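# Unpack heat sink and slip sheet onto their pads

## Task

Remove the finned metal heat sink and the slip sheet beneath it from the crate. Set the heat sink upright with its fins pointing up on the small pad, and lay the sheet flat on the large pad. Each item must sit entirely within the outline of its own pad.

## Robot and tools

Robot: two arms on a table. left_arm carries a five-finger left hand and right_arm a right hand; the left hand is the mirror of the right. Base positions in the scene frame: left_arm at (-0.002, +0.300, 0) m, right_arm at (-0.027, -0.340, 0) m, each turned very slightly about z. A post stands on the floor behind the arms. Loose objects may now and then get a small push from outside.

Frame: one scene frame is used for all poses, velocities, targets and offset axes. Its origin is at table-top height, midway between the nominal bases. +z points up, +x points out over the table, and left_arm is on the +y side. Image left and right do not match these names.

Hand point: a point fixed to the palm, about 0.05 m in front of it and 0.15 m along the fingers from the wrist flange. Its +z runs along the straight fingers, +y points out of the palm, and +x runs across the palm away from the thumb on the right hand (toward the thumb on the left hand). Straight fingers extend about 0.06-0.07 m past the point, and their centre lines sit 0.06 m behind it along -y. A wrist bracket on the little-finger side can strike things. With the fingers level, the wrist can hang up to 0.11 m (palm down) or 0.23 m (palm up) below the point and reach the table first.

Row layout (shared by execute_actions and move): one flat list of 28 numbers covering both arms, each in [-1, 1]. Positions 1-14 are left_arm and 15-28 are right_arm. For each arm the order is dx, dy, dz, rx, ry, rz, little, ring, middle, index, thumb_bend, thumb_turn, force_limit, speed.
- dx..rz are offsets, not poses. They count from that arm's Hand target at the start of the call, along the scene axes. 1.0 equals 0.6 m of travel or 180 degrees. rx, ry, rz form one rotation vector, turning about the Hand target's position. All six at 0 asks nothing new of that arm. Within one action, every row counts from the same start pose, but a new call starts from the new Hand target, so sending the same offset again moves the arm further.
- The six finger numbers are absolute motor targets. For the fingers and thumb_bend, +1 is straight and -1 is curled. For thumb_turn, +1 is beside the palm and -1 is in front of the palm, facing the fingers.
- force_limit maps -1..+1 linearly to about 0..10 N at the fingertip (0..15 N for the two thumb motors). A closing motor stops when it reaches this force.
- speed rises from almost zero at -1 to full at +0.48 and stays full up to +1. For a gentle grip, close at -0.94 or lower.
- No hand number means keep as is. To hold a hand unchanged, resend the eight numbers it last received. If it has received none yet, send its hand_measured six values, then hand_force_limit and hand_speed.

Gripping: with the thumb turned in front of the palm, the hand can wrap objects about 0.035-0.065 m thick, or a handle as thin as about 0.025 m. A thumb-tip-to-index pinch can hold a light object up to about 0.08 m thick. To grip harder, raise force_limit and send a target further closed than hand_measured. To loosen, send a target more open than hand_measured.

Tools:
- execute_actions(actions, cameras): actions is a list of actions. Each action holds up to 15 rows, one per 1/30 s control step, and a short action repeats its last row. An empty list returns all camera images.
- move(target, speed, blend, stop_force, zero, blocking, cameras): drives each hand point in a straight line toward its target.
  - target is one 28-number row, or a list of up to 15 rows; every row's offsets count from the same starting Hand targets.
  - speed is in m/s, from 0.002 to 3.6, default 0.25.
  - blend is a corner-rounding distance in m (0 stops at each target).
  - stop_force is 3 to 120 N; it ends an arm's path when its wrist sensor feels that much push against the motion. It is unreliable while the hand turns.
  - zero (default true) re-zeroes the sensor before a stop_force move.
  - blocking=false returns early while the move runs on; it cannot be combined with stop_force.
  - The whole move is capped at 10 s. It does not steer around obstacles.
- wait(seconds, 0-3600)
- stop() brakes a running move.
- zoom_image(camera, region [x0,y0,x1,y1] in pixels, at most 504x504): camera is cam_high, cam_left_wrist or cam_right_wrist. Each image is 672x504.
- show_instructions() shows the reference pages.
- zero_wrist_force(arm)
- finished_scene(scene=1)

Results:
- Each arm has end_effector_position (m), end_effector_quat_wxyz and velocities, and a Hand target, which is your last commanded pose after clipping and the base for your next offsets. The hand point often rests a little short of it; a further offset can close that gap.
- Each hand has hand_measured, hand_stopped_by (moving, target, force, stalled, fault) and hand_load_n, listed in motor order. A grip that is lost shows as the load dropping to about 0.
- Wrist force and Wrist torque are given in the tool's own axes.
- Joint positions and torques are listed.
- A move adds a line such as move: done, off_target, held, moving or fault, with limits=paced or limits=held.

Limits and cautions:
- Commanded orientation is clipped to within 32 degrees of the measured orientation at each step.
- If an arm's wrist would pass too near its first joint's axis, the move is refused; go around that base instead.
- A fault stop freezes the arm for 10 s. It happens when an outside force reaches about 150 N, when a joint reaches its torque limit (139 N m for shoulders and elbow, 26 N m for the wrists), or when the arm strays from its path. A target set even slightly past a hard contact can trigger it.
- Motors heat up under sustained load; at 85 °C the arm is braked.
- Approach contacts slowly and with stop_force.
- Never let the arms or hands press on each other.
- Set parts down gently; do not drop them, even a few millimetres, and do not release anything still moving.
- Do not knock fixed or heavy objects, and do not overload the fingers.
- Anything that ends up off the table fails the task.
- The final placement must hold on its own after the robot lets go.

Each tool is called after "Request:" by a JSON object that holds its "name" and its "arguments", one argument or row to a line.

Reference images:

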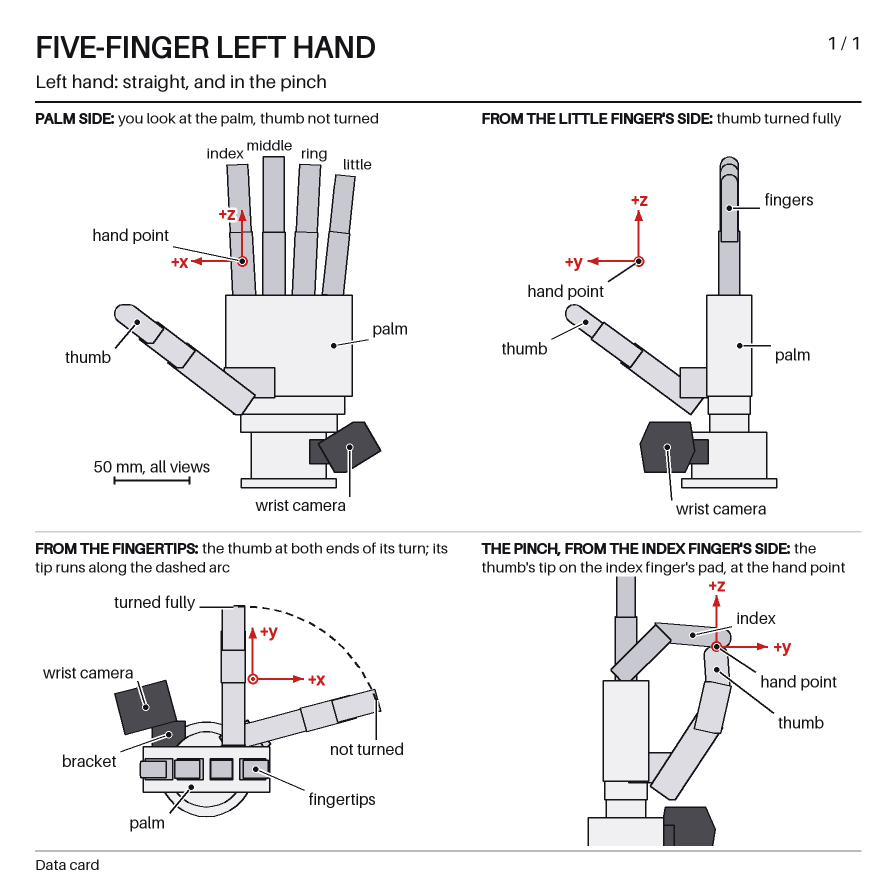

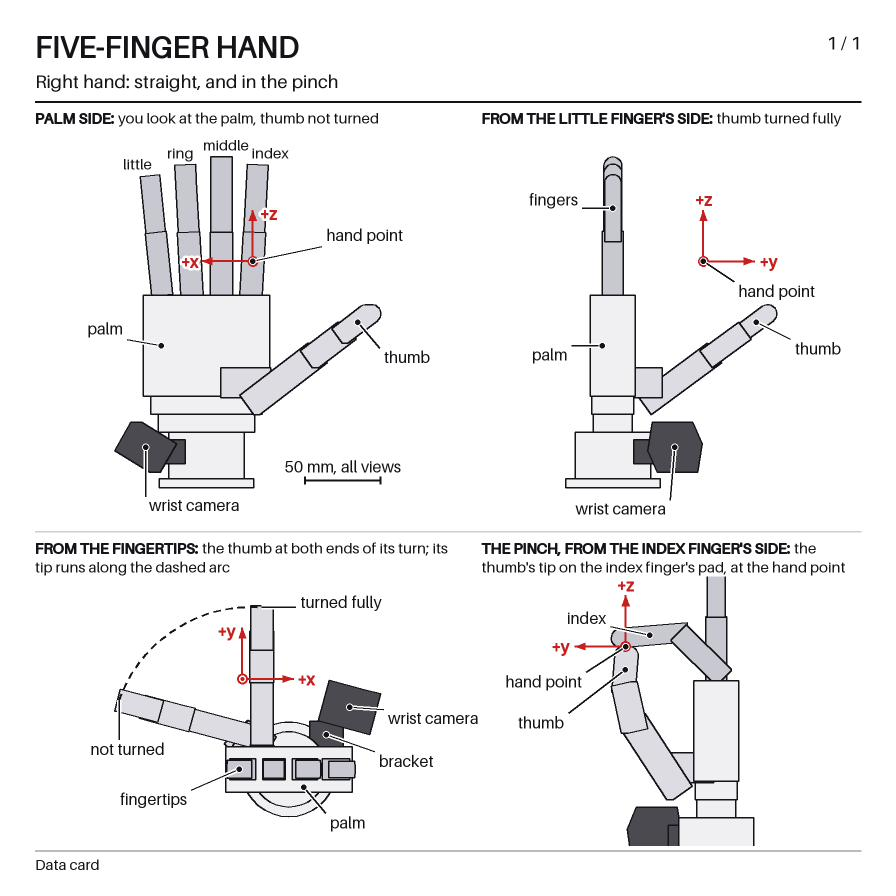

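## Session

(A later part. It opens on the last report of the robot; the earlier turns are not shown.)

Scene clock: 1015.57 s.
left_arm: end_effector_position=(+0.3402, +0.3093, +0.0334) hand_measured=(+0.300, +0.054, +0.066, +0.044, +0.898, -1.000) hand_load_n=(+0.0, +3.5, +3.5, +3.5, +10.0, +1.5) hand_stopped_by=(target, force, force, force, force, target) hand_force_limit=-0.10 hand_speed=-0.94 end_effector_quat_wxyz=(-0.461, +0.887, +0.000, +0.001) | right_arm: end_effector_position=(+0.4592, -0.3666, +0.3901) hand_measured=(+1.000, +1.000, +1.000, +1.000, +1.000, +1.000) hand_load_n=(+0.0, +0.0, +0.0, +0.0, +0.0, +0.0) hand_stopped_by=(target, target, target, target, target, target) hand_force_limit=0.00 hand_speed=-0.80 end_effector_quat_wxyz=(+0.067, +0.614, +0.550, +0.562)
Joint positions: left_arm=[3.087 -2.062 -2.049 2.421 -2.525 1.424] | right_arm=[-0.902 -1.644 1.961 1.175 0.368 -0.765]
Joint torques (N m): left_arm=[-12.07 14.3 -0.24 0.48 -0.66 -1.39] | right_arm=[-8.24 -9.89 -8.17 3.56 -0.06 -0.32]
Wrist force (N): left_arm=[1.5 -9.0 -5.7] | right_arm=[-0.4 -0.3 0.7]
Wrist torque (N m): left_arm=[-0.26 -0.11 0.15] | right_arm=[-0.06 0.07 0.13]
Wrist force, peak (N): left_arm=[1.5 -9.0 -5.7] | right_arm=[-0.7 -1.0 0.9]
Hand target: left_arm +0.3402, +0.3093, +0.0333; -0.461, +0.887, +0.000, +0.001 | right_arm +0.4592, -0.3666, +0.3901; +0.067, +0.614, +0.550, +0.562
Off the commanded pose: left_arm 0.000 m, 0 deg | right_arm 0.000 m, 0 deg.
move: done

Request:
{"name": "move", "arguments": {
  "target": [
    [0,0,0.001,0,0,0,0.3,-0.1,-0.1,-0.15,0.4,-1,-0.1,-0.94,0,0,0,0,0,0,1,1,1,1,1,1,0,-0.8]
  ],
  "speed": 0.004
}}

Request:
{"name": "move", "arguments": {
  "target": [
    [0,0,0,0,0,0,0.4,0.4,0.4,0.4,1,-1,-0.1,-0.9,0,0,0,0,0,0,1,1,1,1,1,1,0,-0.8]
  ],
  "cameras": ["cam_left_wrist"]
}}

Scene clock: 1025.57 s.
left_arm: end_effector_position=(+0.3402, +0.3094, +0.0339) hand_measured=(+0.300, +0.054, +0.066, +0.044, +0.898, -1.000) hand_load_n=(+0.0, +3.0, +3.5, +4.0, +10.0, +2.5) hand_stopped_by=(target, force, force, force, force, target) hand_force_limit=-0.10 hand_speed=-0.94 end_effector_quat_wxyz=(-0.461, +0.887, +0.000, +0.001) | right_arm: end_effector_position=(+0.4592, -0.3666, +0.3901) hand_measured=(+1.000, +1.000, +1.000, +1.000, +1.000, +1.000) hand_load_n=(+0.0, +0.0, +0.0, +0.0, +0.0, +0.0) hand_stopped_by=(target, target, target, target, target, target) hand_force_limit=0.00 hand_speed=-0.80 end_effector_quat_wxyz=(+0.067, +0.614, +0.550, +0.562)
Joint positions: left_arm=[3.087 -2.061 -2.049 2.419 -2.525 1.424] | right_arm=[-0.902 -1.644 1.961 1.175 0.368 -0.765]
Joint torques (N m): left_arm=[-11.1 36.37 17.39 -5.62 -0.87 -1.34] | right_arm=[-8.53 -9.93 -8.75 3.53 -0.14 -0.27]
Wrist force (N): left_arm=[-0.3 3.2 0.6] | right_arm=[-0.5 -0.2 0.6]
Wrist torque (N m): left_arm=[0.33 0.13 -0.15] | right_arm=[-0.05 0.09 0.13]
Wrist force, peak (N): left_arm=[1.7 -10.9 -7.6] | right_arm=[-0.7 -0.1 1.1]
Hand target: left_arm +0.3402, +0.3093, +0.0339; -0.461, +0.887, +0.000, +0.001 | right_arm +0.4592, -0.3666, +0.3901; +0.067, +0.614, +0.550, +0.562
Off the commanded pose: left_arm 0.000 m, 0 deg | right_arm 0.000 m, 0 deg.
move: done

Scene clock: 1027.10 s.
left_arm: end_effector_position=(+0.3402, +0.3093, +0.0339) hand_measured=(+0.400, +0.400, +0.400, +0.400, +1.000, -1.000) hand_load_n=(+0.0, +0.0, +0.0, +0.0, +0.0, +0.0) hand_stopped_by=(target, target, target, target, target, target) hand_force_limit=-0.10 hand_speed=-0.90 end_effector_quat_wxyz=(-0.461, +0.887, +0.000, +0.001) | right_arm: end_effector_position=(+0.4592, -0.3666, +0.3901) hand_measured=(+1.000, +1.000, +1.000, +1.000, +1.000, +1.000) hand_load_n=(+0.0, +0.0, +0.0, +0.0, +0.0, +0.0) hand_stopped_by=(target, target, target, target, target, target) hand_force_limit=0.00 hand_speed=-0.80 end_effector_quat_wxyz=(+0.067, +0.614, +0.550, +0.562)
Joint positions: left_arm=[3.087 -2.06 -2.049 2.419 -2.525 1.424] | right_arm=[-0.902 -1.644 1.961 1.175 0.368 -0.765]
Joint torques (N m): left_arm=[-11.12 32.24 15.14 -3.11 -0.7 -0.78] | right_arm=[-8.47 -9.78 -8.35 3.44 0.05 -0.21]
Wrist force (N): left_arm=[-0.2 1.0 -0.5] | right_arm=[-0.5 -0.4 0.6]
Wrist torque (N m): left_arm=[0.21 0.07 -0.11] | right_arm=[-0.08 0.08 0.12]
Wrist force, peak (N): left_arm=[-0.4 -1.5 -3.9] | right_arm=[-0.9 -0.8 0.9]
Hand target: left_arm +0.3402, +0.3093, +0.0339; -0.461, +0.887, +0.000, +0.001 | right_arm +0.4592, -0.3666, +0.3901; +0.067, +0.614, +0.550, +0.562
Off the commanded pose: left_arm 0.000 m, 0 deg | right_arm 0.000 m, 0 deg.
move: done

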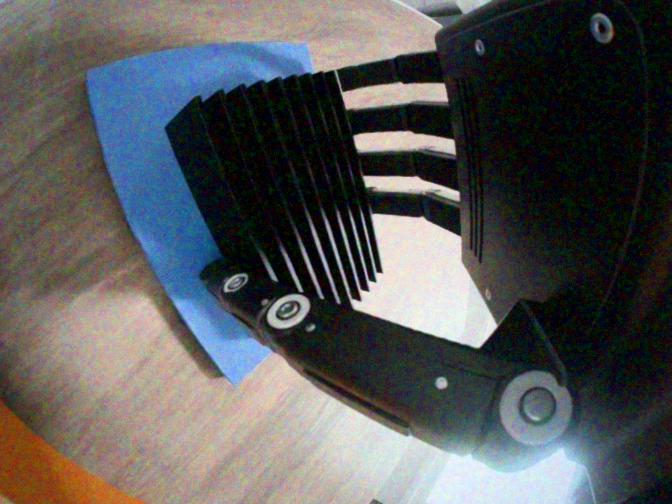

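Request:
{"name": "move", "arguments": {
  "target": [
    [0,-0.013,0.0,0,0,0,0.4,0.4,0.4,0.4,1,-1,-0.1,-0.9,0,0,0,0,0,0,1,1,1,1,1,1,0,-0.8],
    [0,-0.013,0.25,0,0,0,0.4,0.4,0.4,0.4,1,-1,-0.1,-0.9,0,0,0,0,0,0,1,1,1,1,1,1,0,-0.8]
  ],
  "speed": [0.03, 0.1],
  "cameras": ["cam_left_wrist","cam_high"]
}}

Scene clock: 1039.53 s.
left_arm: end_effector_position=(+0.3402, +0.3016, +0.1839) hand_measured=(+0.400, +0.400, +0.400, +0.400, +1.000, -1.000) hand_load_n=(+0.0, +0.0, +0.0, +0.0, -0.5, +0.0) hand_stopped_by=(target, target, target, target, target, target) hand_force_limit=-0.10 hand_speed=-0.90 end_effector_quat_wxyz=(-0.461, +0.887, +0.000, +0.001) | right_arm: end_effector_position=(+0.4592, -0.3666, +0.3901) hand_measured=(+1.000, +1.000, +1.000, +1.000, +1.000, +1.000) hand_load_n=(+0.0, +0.0, +0.0, +0.0, +0.0, +0.0) hand_stopped_by=(target, target, target, target, target, target) hand_force_limit=0.00 hand_speed=-0.80 end_effector_quat_wxyz=(+0.067, +0.614, +0.550, +0.562)
Joint positions: left_arm=[3.063 -1.803 -1.918 1.998 -2.522 1.383] | right_arm=[-0.902 -1.644 1.961 1.175 0.368 -0.765]
Joint torques (N m): left_arm=[-14.19 31.12 24.92 -5.04 0.54 -2.3] | right_arm=[-7.73 -9.97 -9.11 3.41 -0.11 -0.27]
Wrist force (N): left_arm=[-0.3 1.0 -1.1] | right_arm=[-0.2 -0.5 0.7]
Wrist torque (N m): left_arm=[0.25 0.09 -0.03] | right_arm=[-0.08 0.04 0.14]
Wrist force, peak (N): left_arm=[-0.6 1.5 -0.5] | right_arm=[-0.7 -1.0 0.8]
Hand target: left_arm +0.3402, +0.3015, +0.1839; -0.461, +0.887, +0.000, +0.001 | right_arm +0.4592, -0.3666, +0.3901; +0.067, +0.614, +0.550, +0.562
Off the commanded pose: left_arm 0.000 m, 0 deg | right_arm 0.000 m, 0 deg.
move: done
Images, in order (width x height): cam_high 672x504, cam_left_wrist 672x504.

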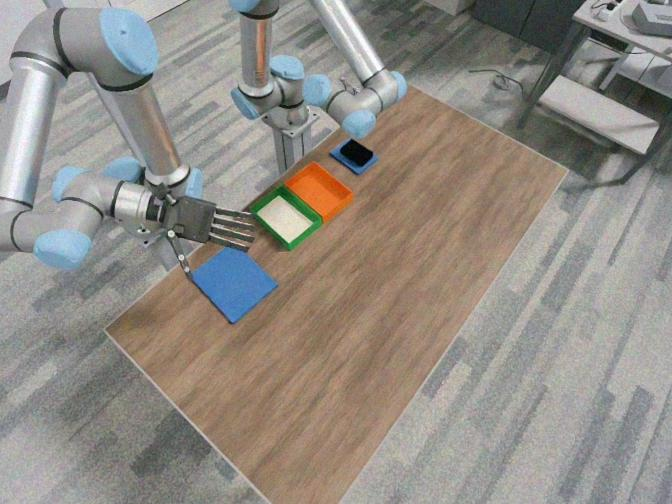

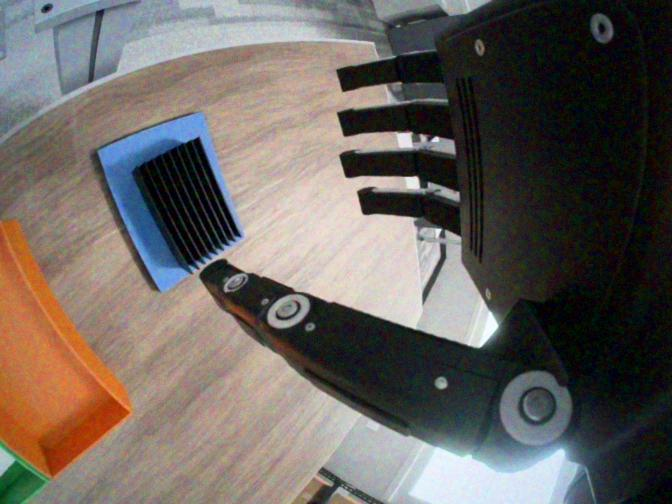

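Request:
{"name": "zoom_image", "arguments": {
  "camera": "cam_left_wrist",
  "region": [70, 90, 270, 310]
}}

Request:
{"name": "zoom_image", "arguments": {
  "camera": "cam_high",
  "region": [300, 110, 420, 200]
}}

Request:
{"name": "zoom_image", "arguments": {
  "camera": "cam_high",
  "region": [230, 150, 370, 270]
}}

Scaled by 2.291 from the camera's image (finer frame: 960x720).

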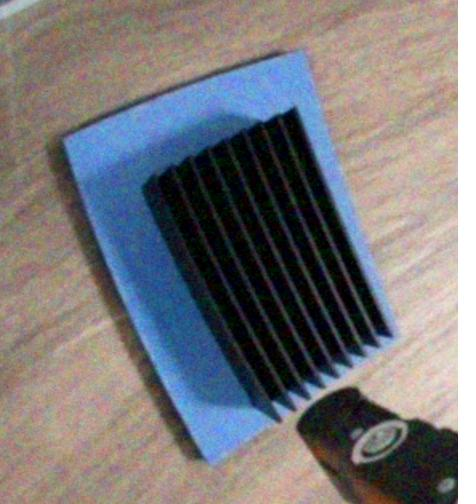

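Scaled by 4.200 from the camera's image (finer frame: 960x720).

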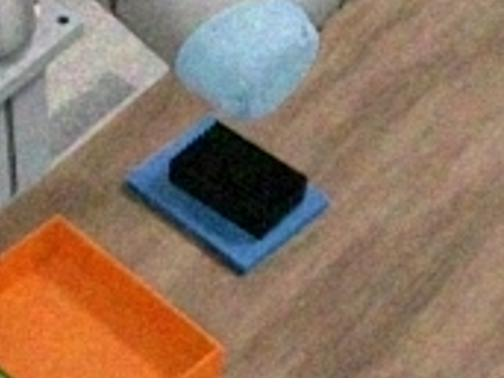

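Scaled by 3.600 from the camera's image (finer frame: 960x720).

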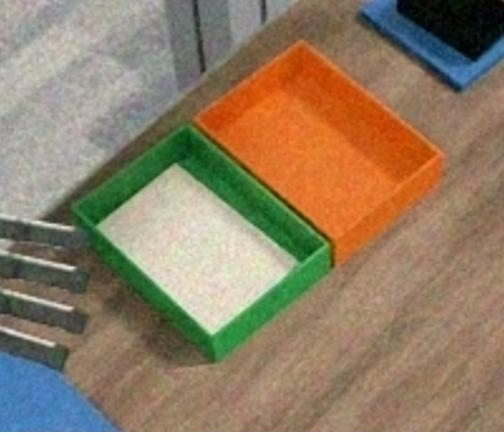

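Request:
{"name": "move", "arguments": {
  "target": [
    [-0.017,-0.2,0.05,-0.119,0.119,-0.229,0.4,0.4,0.4,0.4,1,-1,-0.1,-0.9,0,0,0,0,0,0,1,1,1,1,1,1,0,-0.8],
    [-0.017,-0.469,-0.1065,-0.238,0.238,-0.4575,-0.9,-0.9,-0.9,-0.9,1,1,-0.1,-0.5,0,0,0,0,0,0,1,1,1,1,1,1,0,-0.8]
  ],
  "speed": 0.15,
  "blend": 0.05,
  "cameras": ["cam_left_wrist","cam_high"]
}}

Request:
{"name": "zoom_image", "arguments": {
  "camera": "cam_left_wrist",
  "region": [200, 60, 500, 320]
}}

Scene clock: 1167.87 s.
left_arm: end_effector_position=(+0.3300, +0.0202, +0.1200) hand_measured=(-0.900, -0.900, -0.900, -0.900, +1.000, +1.000) hand_load_n=(+0.0, +0.0, +0.0, +0.0, +0.0, +0.0) hand_stopped_by=(target, target, target, target, target, target) hand_force_limit=-0.10 hand_speed=-0.50 end_effector_quat_wxyz=(+0.000, +0.708, -0.707, +0.000) | right_arm: end_effector_position=(+0.4592, -0.3666, +0.3901) hand_measured=(+1.000, +1.000, +1.000, +1.000, +1.000, +1.000) hand_load_n=(+0.0, -0.5, +0.0, +0.0, +0.0, +0.0) hand_stopped_by=(target, target, target, target, target, target) hand_force_limit=0.00 hand_speed=-0.80 end_effector_quat_wxyz=(+0.067, +0.614, +0.550, +0.562)
Joint positions: left_arm=[2.899 -2.039 -1.557 2.025 -1.57 2.867] | right_arm=[-0.902 -1.644 1.961 1.175 0.368 -0.765]
Joint torques (N m): left_arm=[-13.44 25.19 25.92 -1.88 0.99 1.99] | right_arm=[-7.44 -9.69 -9.17 3.39 -0.16 -0.01]
Wrist force (N): left_arm=[0.5 0.1 -1.1] | right_arm=[-0.4 -0.3 0.6]
Wrist torque (N m): left_arm=[0.24 -0.07 -0.12] | right_arm=[-0.05 0.07 0.14]
Wrist force, peak (N): left_arm=[-0.4 1.1 -1.0] | right_arm=[-0.9 -0.6 1.1]
Hand target: left_arm +0.3300, +0.0201, +0.1200; +0.000, +0.708, -0.707, +0.000 | right_arm +0.4592, -0.3666, +0.3901; +0.067, +0.614, +0.550, +0.562
Off the commanded pose: left_arm 0.000 m, 0 deg | right_arm 0.000 m, 0 deg.
move: done
Images, in order (width x height): cam_high 672x504, cam_left_wrist 672x504.

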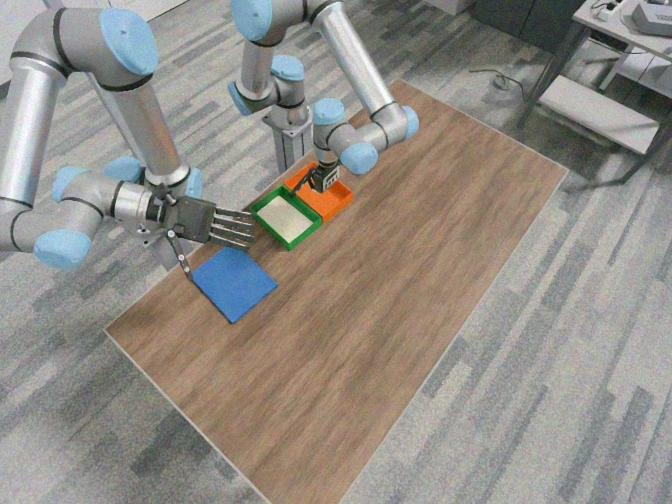

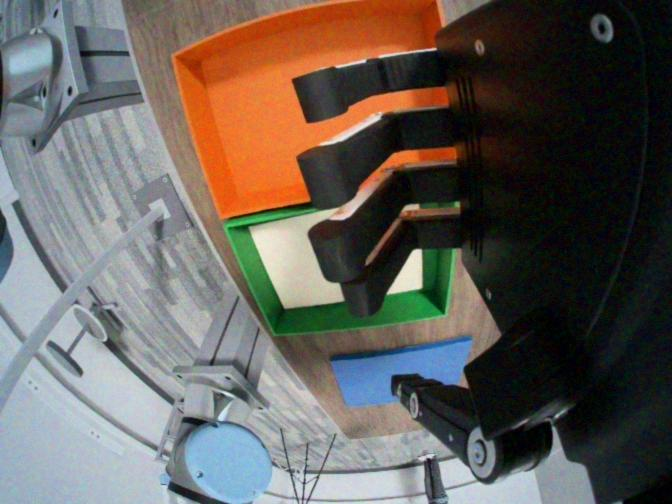

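Scaled by 1.680 from the camera's image (finer frame: 960x720).

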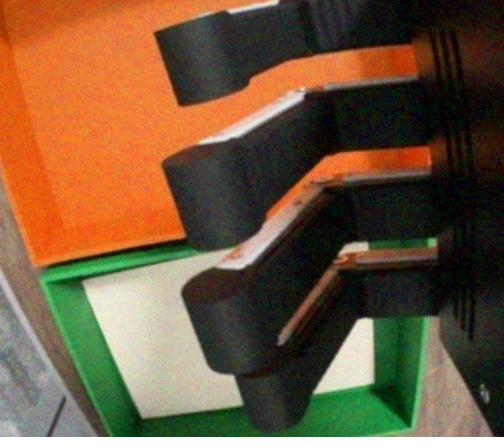

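Request:
{"name": "move", "arguments": {
  "target": [
    [0,0,0.067,0,0,0,1,1,1,1,1,-1,-0.1,0.2,0,0,0,0,0,0,1,1,1,1,1,1,0,-0.8],
    [-0.133,-0.21,0.067,0,0,0,1,1,1,1,1,-1,-0.1,0.2,0,0,0,0,0,0,1,1,1,1,1,1,0,-0.8],
    [-0.133,-0.21,0,0,0,0,1,1,1,1,1,-1,-0.1,0.2,0,0,0,0,0,0,1,1,1,1,1,1,0,-0.8]
  ],
  "speed": 0.1,
  "blend": [0.02,0.02,0],
  "cameras": ["cam_left_wrist","cam_high"]
}}

Request:
{"name": "zoom_image", "arguments": {
  "camera": "cam_left_wrist",
  "region": [150, 0, 550, 400]
}}

Request:
{"name": "zoom_image", "arguments": {
  "camera": "cam_high",
  "region": [220, 150, 360, 270]
}}

Scene clock: 1280.80 s.
left_arm: end_effector_position=(+0.2502, -0.1058, +0.1202) hand_measured=(+1.000, +1.000, +1.000, +1.000, +1.000, -1.000) hand_load_n=(+0.0, +0.0, +0.0, +0.0, +0.0, +0.0) hand_stopped_by=(target, target, target, target, target, target) hand_force_limit=-0.10 hand_speed=0.20 end_effector_quat_wxyz=(+0.000, +0.708, -0.707, +0.000) | right_arm: end_effector_position=(+0.4592, -0.3666, +0.3901) hand_measured=(+1.000, +1.000, +1.000, +1.000, +1.000, +1.000) hand_load_n=(+0.0, +0.0, +0.5, +0.0, +0.0, +0.0) hand_stopped_by=(target, target, target, target, target, target) hand_force_limit=0.00 hand_speed=-0.80 end_effector_quat_wxyz=(+0.067, +0.614, +0.550, +0.562)
Joint positions: left_arm=[2.573 -2.09 -1.475 1.996 -1.57 2.542] | right_arm=[-0.902 -1.644 1.961 1.175 0.368 -0.765]
Joint torques (N m): left_arm=[-15.23 28.34 11.34 -0.19 -0.44 -2.12] | right_arm=[-8.3 -9.45 -9.6 3.42 0 0.26]
Wrist force (N): left_arm=[0.8 -0.2 -0.9] | right_arm=[-0.7 -0.3 0.8]
Wrist torque (N m): left_arm=[0.18 -0.11 -0.02] | right_arm=[-0.07 0.11 0.12]
Wrist force, peak (N): left_arm=[0.7 0.1 -1.3] | right_arm=[-0.8 -1.0 1.1]
Hand target: left_arm +0.2502, -0.1059, +0.1200; +0.000, +0.708, -0.707, +0.000 | right_arm +0.4592, -0.3666, +0.3901; +0.067, +0.614, +0.550, +0.562
Off the commanded pose: left_arm 0.000 m, 0 deg | right_arm 0.000 m, 0 deg.
move: done
Images, in order (width x height): cam_high 672x504, cam_left_wrist 672x504.

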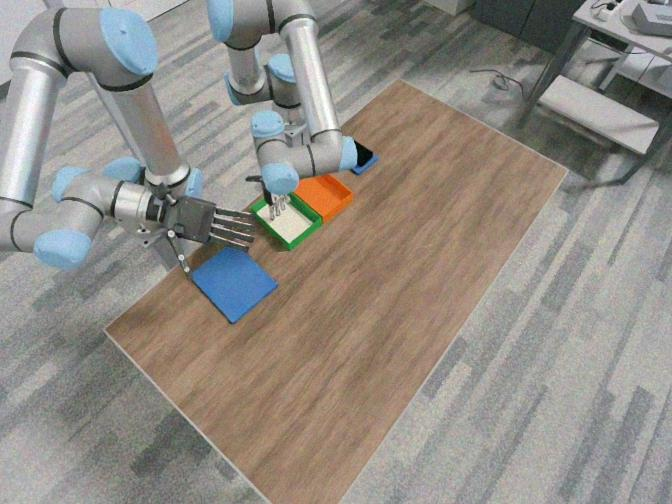

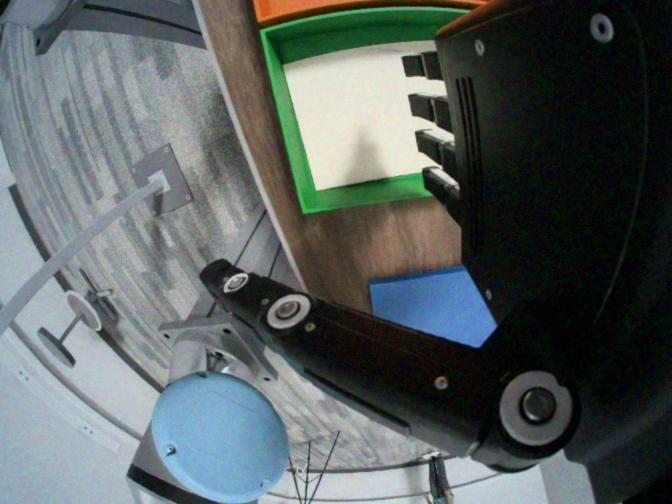

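Scaled by 1.260 from the camera's image (finer frame: 960x720).

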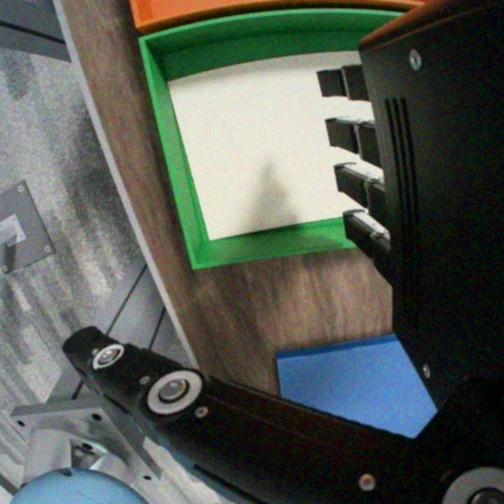

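Scaled by 3.600 from the camera's image (finer frame: 960x720).

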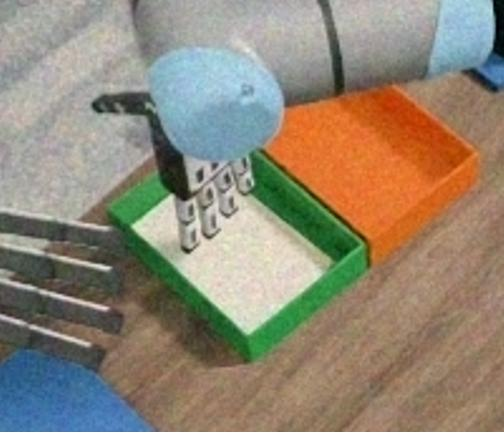

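Request:
{"name": "move", "arguments": {
  "target": [0,0,-0.06,0,0,0,1,1,1,1,1,-1,-0.1,0.2,0,0,0,0,0,0,1,1,1,1,1,1,0,-0.8],
  "speed": 0.04,
  "stop_force": 5,
  "cameras": ["cam_left_wrist","cam_high"]
}}

Request:
{"name": "zoom_image", "arguments": {
  "camera": "cam_left_wrist",
  "region": [150, 0, 550, 400]
}}

Request:
{"name": "zoom_image", "arguments": {
  "camera": "cam_high",
  "region": [220, 150, 360, 270]
}}

Scene clock: 1304.33 s.
left_arm: end_effector_position=(+0.2502, -0.1059, +0.0840) hand_measured=(+1.000, +1.000, +1.000, +1.000, +1.000, -1.000) hand_load_n=(+0.0, +0.0, +0.0, +0.0, +0.0, +0.0) hand_stopped_by=(target, target, target, target, target, target) hand_force_limit=-0.10 hand_speed=0.20 end_effector_quat_wxyz=(+0.000, +0.708, -0.707, +0.000) | right_arm: end_effector_position=(+0.4592, -0.3666, +0.3901) hand_measured=(+1.000, +1.000, +1.000, +1.000, +1.000, +1.000) hand_load_n=(+0.0, +0.0, +0.0, +0.0, +0.0, +0.0) hand_stopped_by=(target, target, target, target, target, target) hand_force_limit=0.00 hand_speed=-0.80 end_effector_quat_wxyz=(+0.067, +0.614, +0.550, +0.562)
Joint positions: left_arm=[2.573 -2.129 -1.517 2.075 -1.57 2.541] | right_arm=[-0.902 -1.644 1.961 1.175 0.368 -0.765]
Joint torques (N m): left_arm=[-14.19 26.29 8.29 0.01 -1.26 -1.44] | right_arm=[-7.92 -10.52 -10.65 3.38 -0.04 0.17]
Wrist force (N): left_arm=[0.5 -0.2 -0.8] | right_arm=[-0.5 -0.7 0.8]
Wrist torque (N m): left_arm=[0.17 -0.07 -0.05] | right_arm=[-0.13 0.07 0.12]
Wrist force, peak (N): left_arm=[0.9 -0.4 -1.2] | right_arm=[-1.0 -0.7 1.0]
Hand target: left_arm +0.2502, -0.1059, +0.0840; +0.000, +0.708, -0.707, +0.000 | right_arm +0.4592, -0.3666, +0.3901; +0.067, +0.614, +0.550, +0.562
Off the commanded pose: left_arm 0.000 m, 0 deg | right_arm 0.000 m, 0 deg.
move: done
Images, in order (width x height): cam_high 672x504, cam_left_wrist 672x504.

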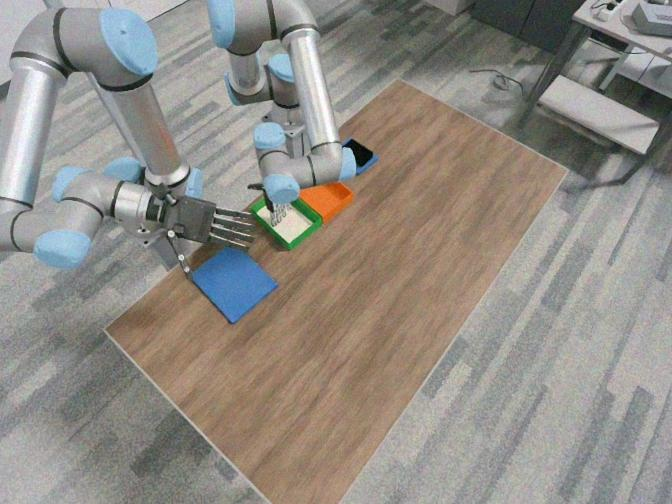

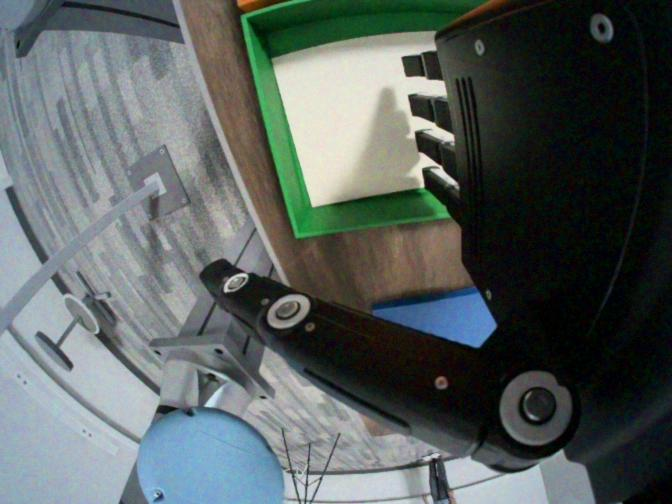

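Scaled by 1.260 from the camera's image (finer frame: 960x720).

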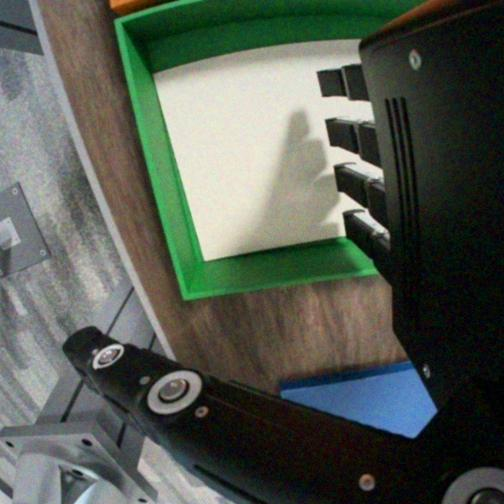

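Scaled by 3.600 from the camera's image (finer frame: 960x720).

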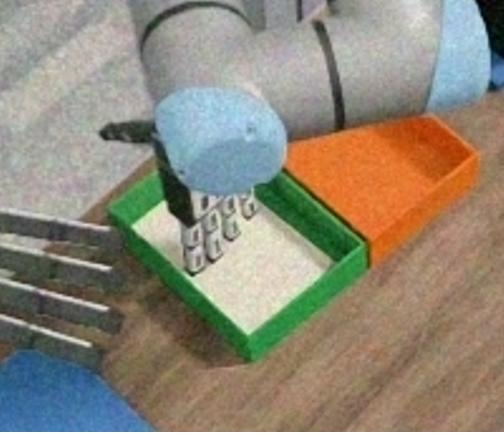

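Request:
{"name": "move", "arguments": {
  "target": [0,-0.1,0,0,0,0,1,1,1,1,1,-1,-0.1,0.2,0,0,0,0,0,0,1,1,1,1,1,1,0,-0.8],
  "speed": 0.02,
  "stop_force": 12,
  "cameras": ["cam_left_wrist","cam_high"]
}}

Request:
{"name": "zoom_image", "arguments": {
  "camera": "cam_left_wrist",
  "region": [150, 0, 550, 400]
}}

Request:
{"name": "zoom_image", "arguments": {
  "camera": "cam_high",
  "region": [220, 150, 360, 270]
}}

Scene clock: 1316.47 s.
left_arm: end_effector_position=(+0.2502, -0.1658, +0.0840) hand_measured=(+1.000, +1.000, +1.000, +1.000, +1.000, -1.000) hand_load_n=(+0.0, +0.0, +0.0, -0.5, +0.0, +0.0) hand_stopped_by=(target, target, target, target, target, target) hand_force_limit=-0.10 hand_speed=0.20 end_effector_quat_wxyz=(+0.000, +0.708, -0.707, +0.000) | right_arm: end_effector_position=(+0.4592, -0.3666, +0.3901) hand_measured=(+1.000, +1.000, +1.000, +1.000, +1.000, +1.000) hand_load_n=(+0.0, +0.0, +0.0, +0.0, +0.0, +0.0) hand_stopped_by=(target, target, target, target, target, target) hand_force_limit=0.00 hand_speed=-0.80 end_effector_quat_wxyz=(+0.067, +0.614, +0.550, +0.562)
Joint positions: left_arm=[2.476 -2.233 -1.34 2.002 -1.57 2.444] | right_arm=[-0.902 -1.644 1.961 1.175 0.368 -0.765]
Joint torques (N m): left_arm=[-15.13 31.93 25.16 -4.9 -1.7 -2.12] | right_arm=[-7.78 -10.36 -10.68 3.36 -0.2 0.3]
Wrist force (N): left_arm=[0.1 -0.4 -0.9] | right_arm=[-0.7 -0.4 1.0]
Wrist torque (N m): left_arm=[0.15 -0.11 -0.06] | right_arm=[-0.10 0.10 0.11]
Wrist force, peak (N): left_arm=[0.3 -0.4 -1.4] | right_arm=[-0.9 -1.0 0.8]
Hand target: left_arm +0.2502, -0.1659, +0.0840; +0.000, +0.708, -0.707, +0.000 | right_arm +0.4592, -0.3666, +0.3901; +0.067, +0.614, +0.550, +0.562
Off the commanded pose: left_arm 0.000 m, 0 deg | right_arm 0.000 m, 0 deg.
move: done
Images, in order (width x height): cam_high 672x504, cam_left_wrist 672x504.

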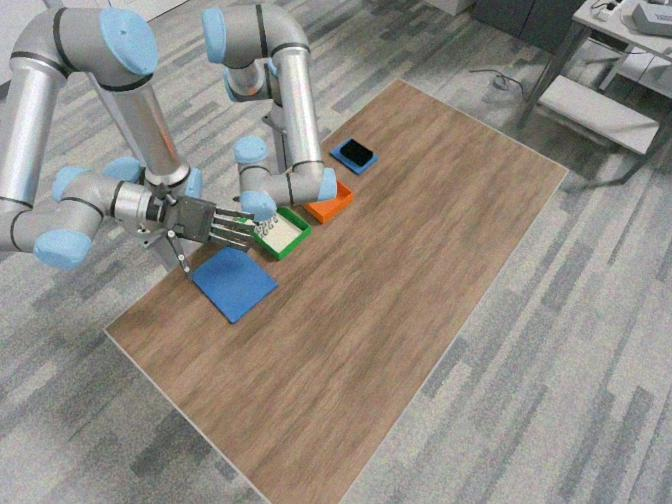

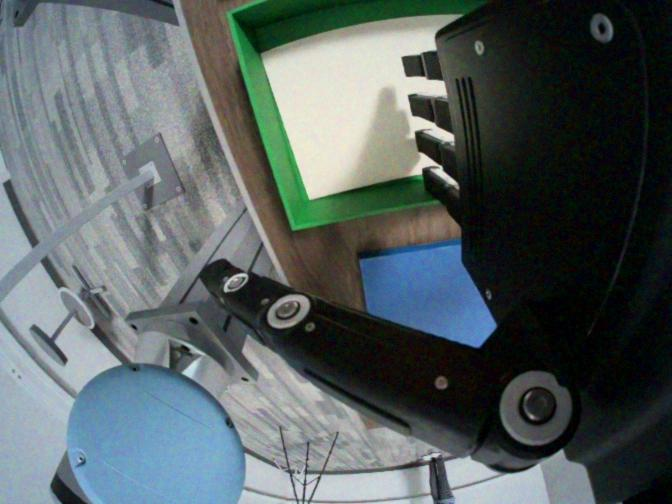

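Scaled by 1.260 from the camera's image (finer frame: 960x720).

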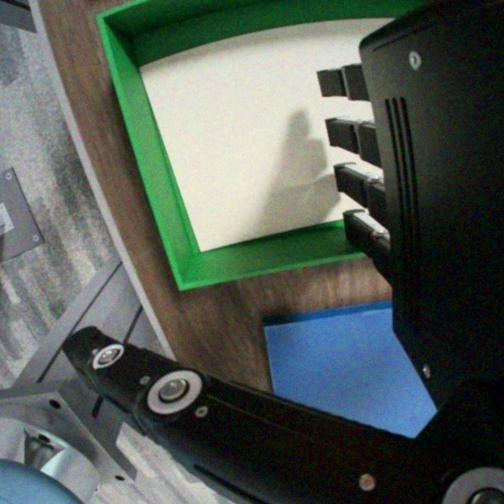

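Scaled by 3.600 from the camera's image (finer frame: 960x720).

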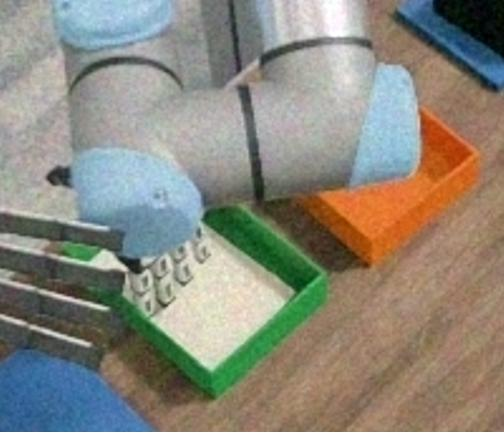

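Request:
{"name": "move", "arguments": {
  "target": [
    [0,0.02,0.0,0,0,0,1,1,1,1,1,-1,-0.1,0.2,0,0,0,0,0,0,1,1,1,1,1,1,0,-0.8],
    [0,0.02,0.12,0,0,0,1,1,1,1,1,-1,-0.1,0.2,0,0,0,0,0,0,1,1,1,1,1,1,0,-0.8],
    [0,0.42,0.22,0,0,0,1,1,1,1,1,-1,-0.1,0.2,-0.15,-0.1,0.05,0,0,0,1,1,1,1,1,1,0,-0.8]
  ],
  "speed": 0.12,
  "blend": [0.01,0.03,0],
  "cameras": ["cam_high","cam_left_wrist"]
}}

Request:
{"name": "zoom_image", "arguments": {
  "camera": "cam_high",
  "region": [225, 180, 335, 280]
}}

Request:
{"name": "zoom_image", "arguments": {
  "camera": "cam_high",
  "region": [180, 130, 400, 340]
}}

Scene clock: 1786.87 s.
left_arm: end_effector_position=(+0.2502, +0.0861, +0.2160) hand_measured=(+1.000, +1.000, +1.000, +1.000, +1.000, -1.000) hand_load_n=(+0.0, +0.0, +0.0, +0.0, -0.5, +0.0) hand_stopped_by=(target, target, target, target, target, target) hand_force_limit=-0.10 hand_speed=0.20 end_effector_quat_wxyz=(+0.000, +0.708, -0.707, +0.000) | right_arm: end_effector_position=(+0.3692, -0.4266, +0.4201) hand_measured=(+1.000, +1.000, +1.000, +1.000, +1.000, +1.000) hand_load_n=(+0.0, +0.0, -0.5, +0.0, +0.0, +0.0) hand_stopped_by=(target, target, target, target, target, target) hand_force_limit=0.00 hand_speed=-0.80 end_effector_quat_wxyz=(+0.067, +0.614, +0.550, +0.562)
Joint positions: left_arm=[3.021 -1.716 -1.729 1.875 -1.57 2.989] | right_arm=[-1.391 -1.792 2.229 1.989 0.579 -1.792]
Joint torques (N m): left_arm=[12.07 28.89 11.01 -5 1.39 2.24] | right_arm=[-8.03 -16.42 -4.7 3.98 0.88 -1.52]
Wrist force (N): left_arm=[0.4 -0.2 -1.1] | right_arm=[-0.7 -0.4 1.2]
Wrist torque (N m): left_arm=[0.18 -0.07 -0.12] | right_arm=[-0.10 0.09 0.11]
Wrist force, peak (N): left_arm=[1.0 -0.3 -1.4] | right_arm=[-0.7 -0.3 1.8]
Hand target: left_arm +0.2502, +0.0861, +0.2160; +0.000, +0.708, -0.707, +0.000 | right_arm +0.3692, -0.4266, +0.4201; +0.067, +0.614, +0.550, +0.562
Off the commanded pose: left_arm 0.000 m, 0 deg | right_arm 0.000 m, 0 deg.
move: done; blend cut to 0.006 m at target 1

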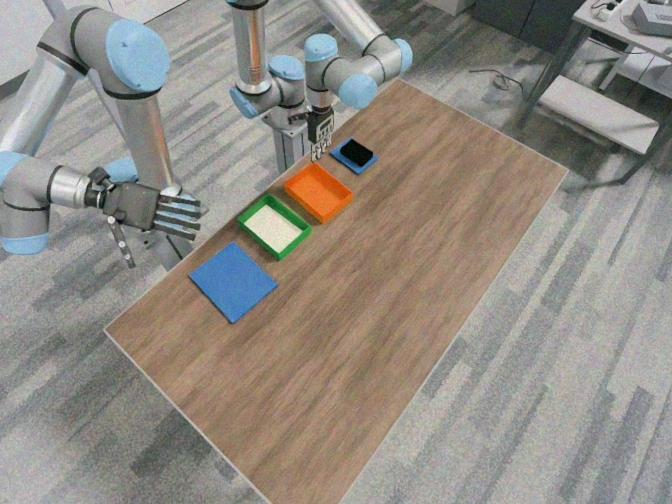

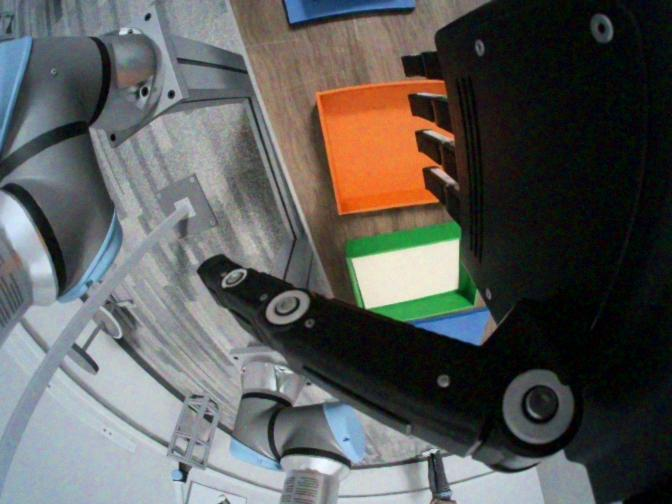

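Scaled by 4.582 from the camera's image (finer frame: 960x720).

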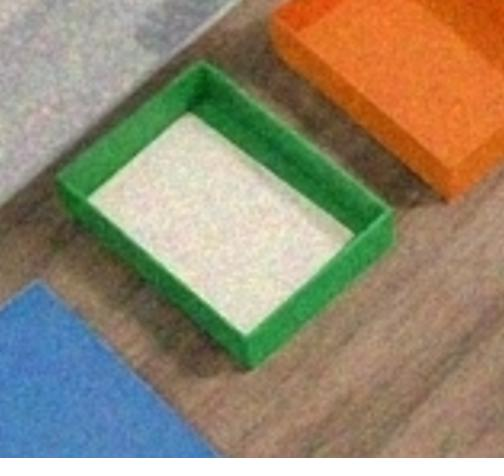

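Scaled by 2.291 from the camera's image (finer frame: 960x720).

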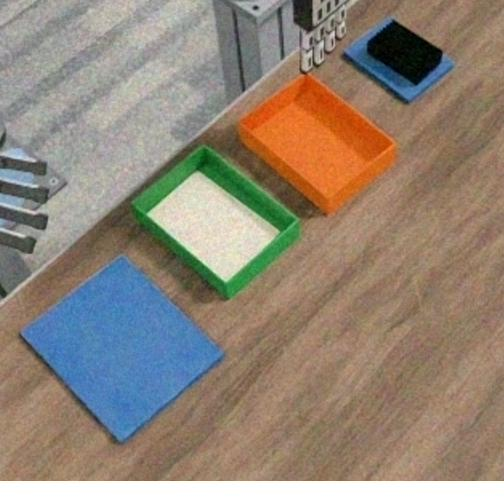

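Request:
{"name": "move", "arguments": {
  "target": [
    [0.28,-0.15,-0.06,0,0,-0.5,-1,-1,-1,1,1,-1,-0.1,0.2,0,0,0,0,0,0,1,1,1,1,1,1,0,-0.8]
  ],
  "speed": 0.15,
  "cameras": ["cam_high","cam_left_wrist"]
}}

Request:
{"name": "zoom_image", "arguments": {
  "camera": "cam_left_wrist",
  "region": [150, 0, 550, 400]
}}

Request:
{"name": "zoom_image", "arguments": {
  "camera": "cam_high",
  "region": [225, 160, 355, 280]
}}

Scene clock: 2077.27 s.
left_arm: end_effector_position=(+0.4182, -0.0038, +0.1800) hand_measured=(-1.000, -1.000, -1.000, +1.000, +1.000, -1.000) hand_load_n=(+0.0, +0.0, +0.0, +0.0, +0.0, +0.0) hand_stopped_by=(target, target, target, target, target, target) hand_force_limit=-0.10 hand_speed=0.20 end_effector_quat_wxyz=(+0.000, -0.001, +1.000, +0.000) | right_arm: end_effector_position=(+0.3692, -0.4266, +0.4201) hand_measured=(+1.000, +1.000, +1.000, +1.000, +1.000, +1.000) hand_load_n=(+0.0, +0.0, -0.5, +0.0, +0.0, +0.0) hand_stopped_by=(target, target, target, target, target, target) hand_force_limit=0.00 hand_speed=-0.80 end_effector_quat_wxyz=(+0.067, +0.614, +0.550, +0.562)
Joint positions: left_arm=[2.726 -2.276 -1.011 1.715 -1.57 4.265] | right_arm=[-1.391 -1.792 2.229 1.989 0.579 -1.792]
Joint torques (N m): left_arm=[-15.07 34.21 26.87 -4.97 0.87 1.68] | right_arm=[-8.06 -17.28 -4.24 3.83 0.88 -1.87]
Wrist force (N): left_arm=[0.8 -0.1 -1.3] | right_arm=[-0.6 -0.4 0.9]
Wrist torque (N m): left_arm=[0.24 -0.15 -0.11] | right_arm=[-0.08 0.09 0.13]
Wrist force, peak (N): left_arm=[1.0 0.1 -1.4] | right_arm=[-0.7 -0.7 1.4]
Hand target: left_arm +0.4182, -0.0039, +0.1800; +0.000, -0.001, +1.000, +0.000 | right_arm +0.3692, -0.4266, +0.4201; +0.067, +0.614, +0.550, +0.562
Off the commanded pose: left_arm 0.000 m, 0 deg | right_arm 0.000 m, 0 deg.
move: done

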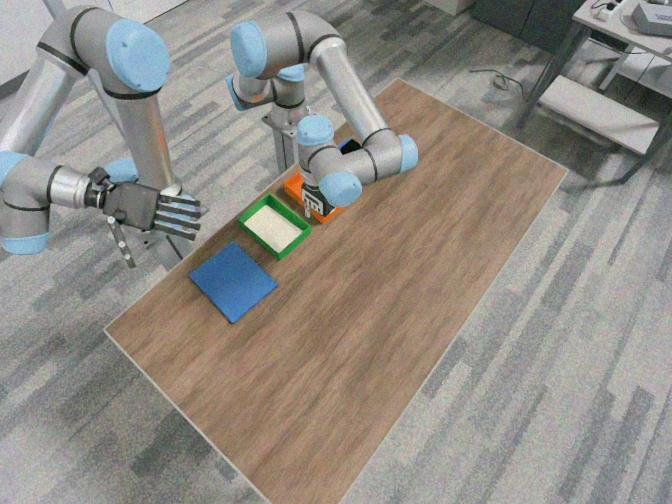

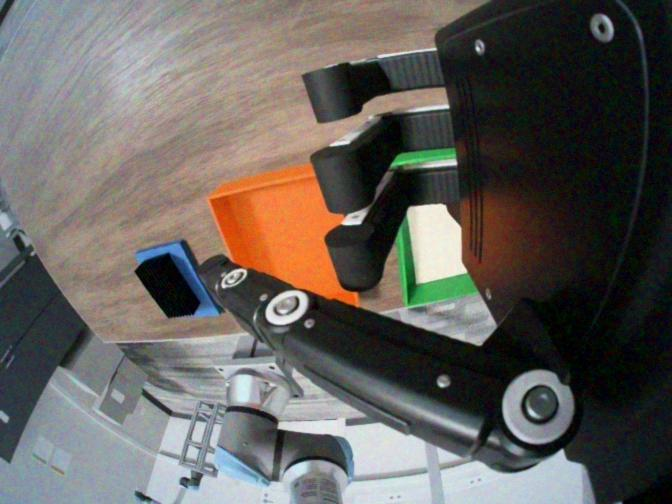

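Scaled by 1.260 from the camera's image (finer frame: 960x720).

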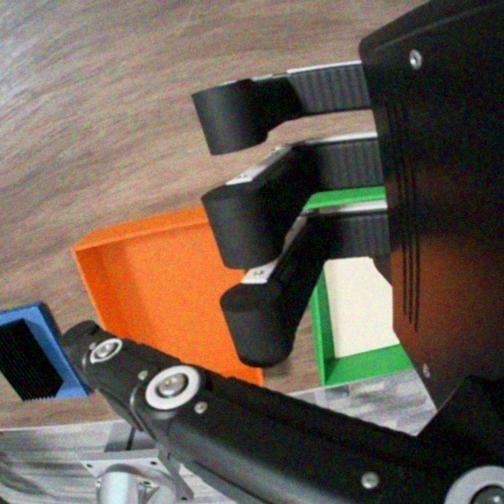

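Scaled by 3.877 from the camera's image (finer frame: 960x720).

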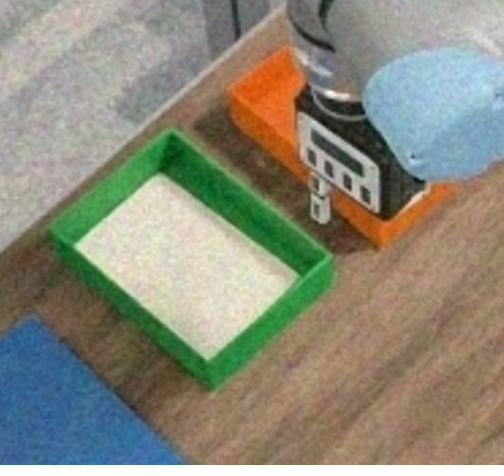

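Request:
{"name": "move", "arguments": {
  "target": [
    [-0.015,0,-0.06,0,0,0,0.5,0.5,0.5,1,1,-1,-0.1,0.2,0,0,0,0,0,0,1,1,1,1,1,1,0,-0.8]
  ],
  "speed": 0.1,
  "cameras": ["cam_high","cam_left_wrist"]
}}

Request:
{"name": "zoom_image", "arguments": {
  "camera": "cam_left_wrist",
  "region": [250, 0, 550, 360]
}}

Request:
{"name": "zoom_image", "arguments": {
  "camera": "cam_high",
  "region": [225, 160, 355, 280]
}}

Scene clock: 2094.87 s.
left_arm: end_effector_position=(+0.4092, -0.0038, +0.1441) hand_measured=(+0.500, +0.500, +0.500, +1.000, +1.000, -1.000) hand_load_n=(+0.0, +0.0, +0.0, +0.0, +0.0, +0.0) hand_stopped_by=(target, target, target, target, target, target) hand_force_limit=-0.10 hand_speed=0.20 end_effector_quat_wxyz=(+0.000, -0.001, +1.000, +0.000) | right_arm: end_effector_position=(+0.3692, -0.4266, +0.4201) hand_measured=(+1.000, +1.000, +1.000, +1.000, +1.000, +1.000) hand_load_n=(+0.0, +0.0, +0.0, +0.0, +0.0, +0.0) hand_stopped_by=(target, target, target, target, target, target) hand_force_limit=0.00 hand_speed=-0.80 end_effector_quat_wxyz=(+0.067, +0.614, +0.550, +0.562)
Joint positions: left_arm=[2.719 -2.275 -1.105 1.808 -1.57 4.258] | right_arm=[-1.391 -1.792 2.229 1.989 0.579 -1.792]
Joint torques (N m): left_arm=[-16.05 34.79 9.89 -0.21 -1.03 -2.15] | right_arm=[-8.29 -16.47 -3.9 3.74 0.73 -1.52]
Wrist force (N): left_arm=[0.9 0.1 -0.7] | right_arm=[-0.6 -0.6 1.1]
Wrist torque (N m): left_arm=[0.22 -0.14 -0.05] | right_arm=[-0.13 0.08 0.12]
Wrist force, peak (N): left_arm=[1.3 0.0 -1.4] | right_arm=[-0.9 -0.7 1.4]
Hand target: left_arm +0.4092, -0.0039, +0.1440; +0.000, -0.001, +1.000, +0.000 | right_arm +0.3692, -0.4266, +0.4201; +0.067, +0.614, +0.550, +0.562
Off the commanded pose: left_arm 0.000 m, 0 deg | right_arm 0.000 m, 0 deg.
move: done

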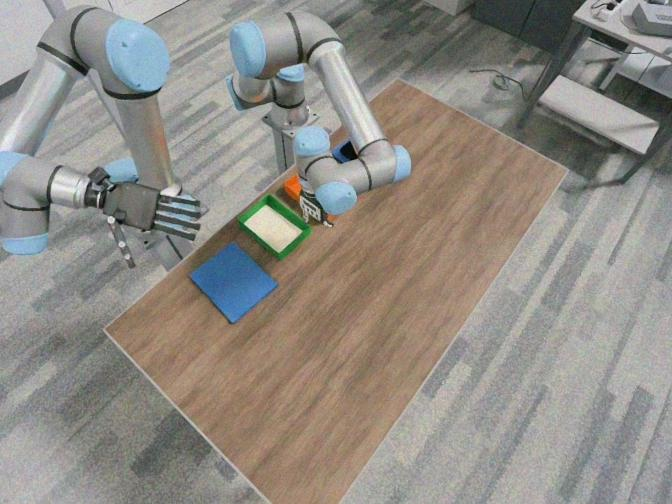

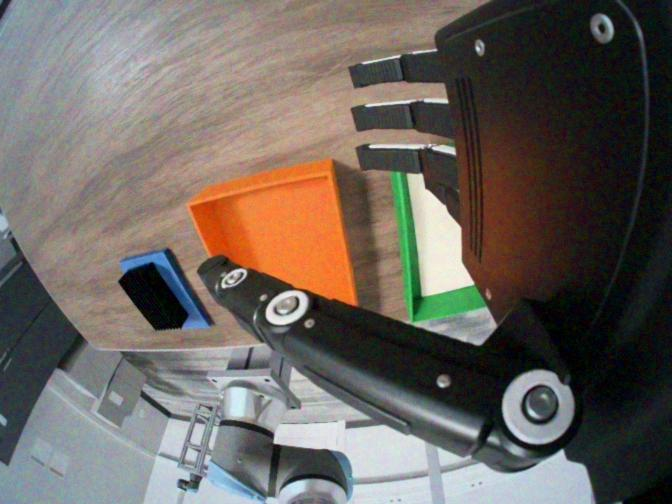

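Scaled by 1.400 from the camera's image (finer frame: 960x720).

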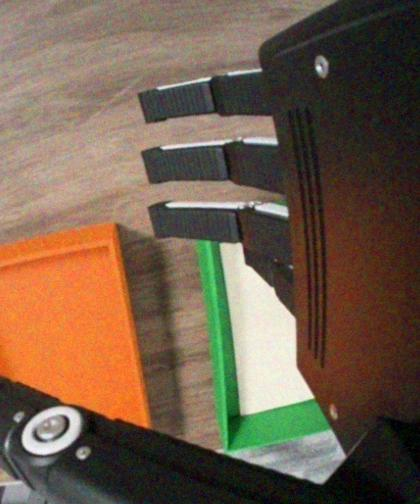

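Scaled by 3.877 from the camera's image (finer frame: 960x720).

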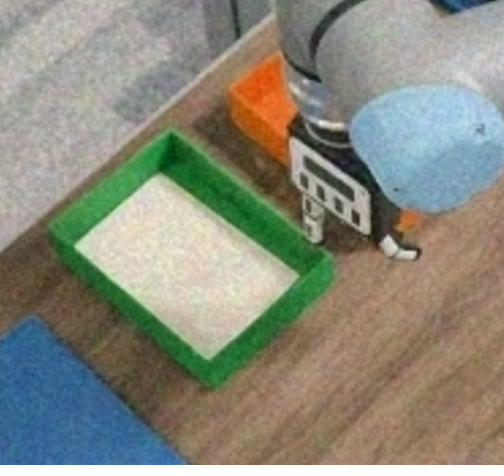

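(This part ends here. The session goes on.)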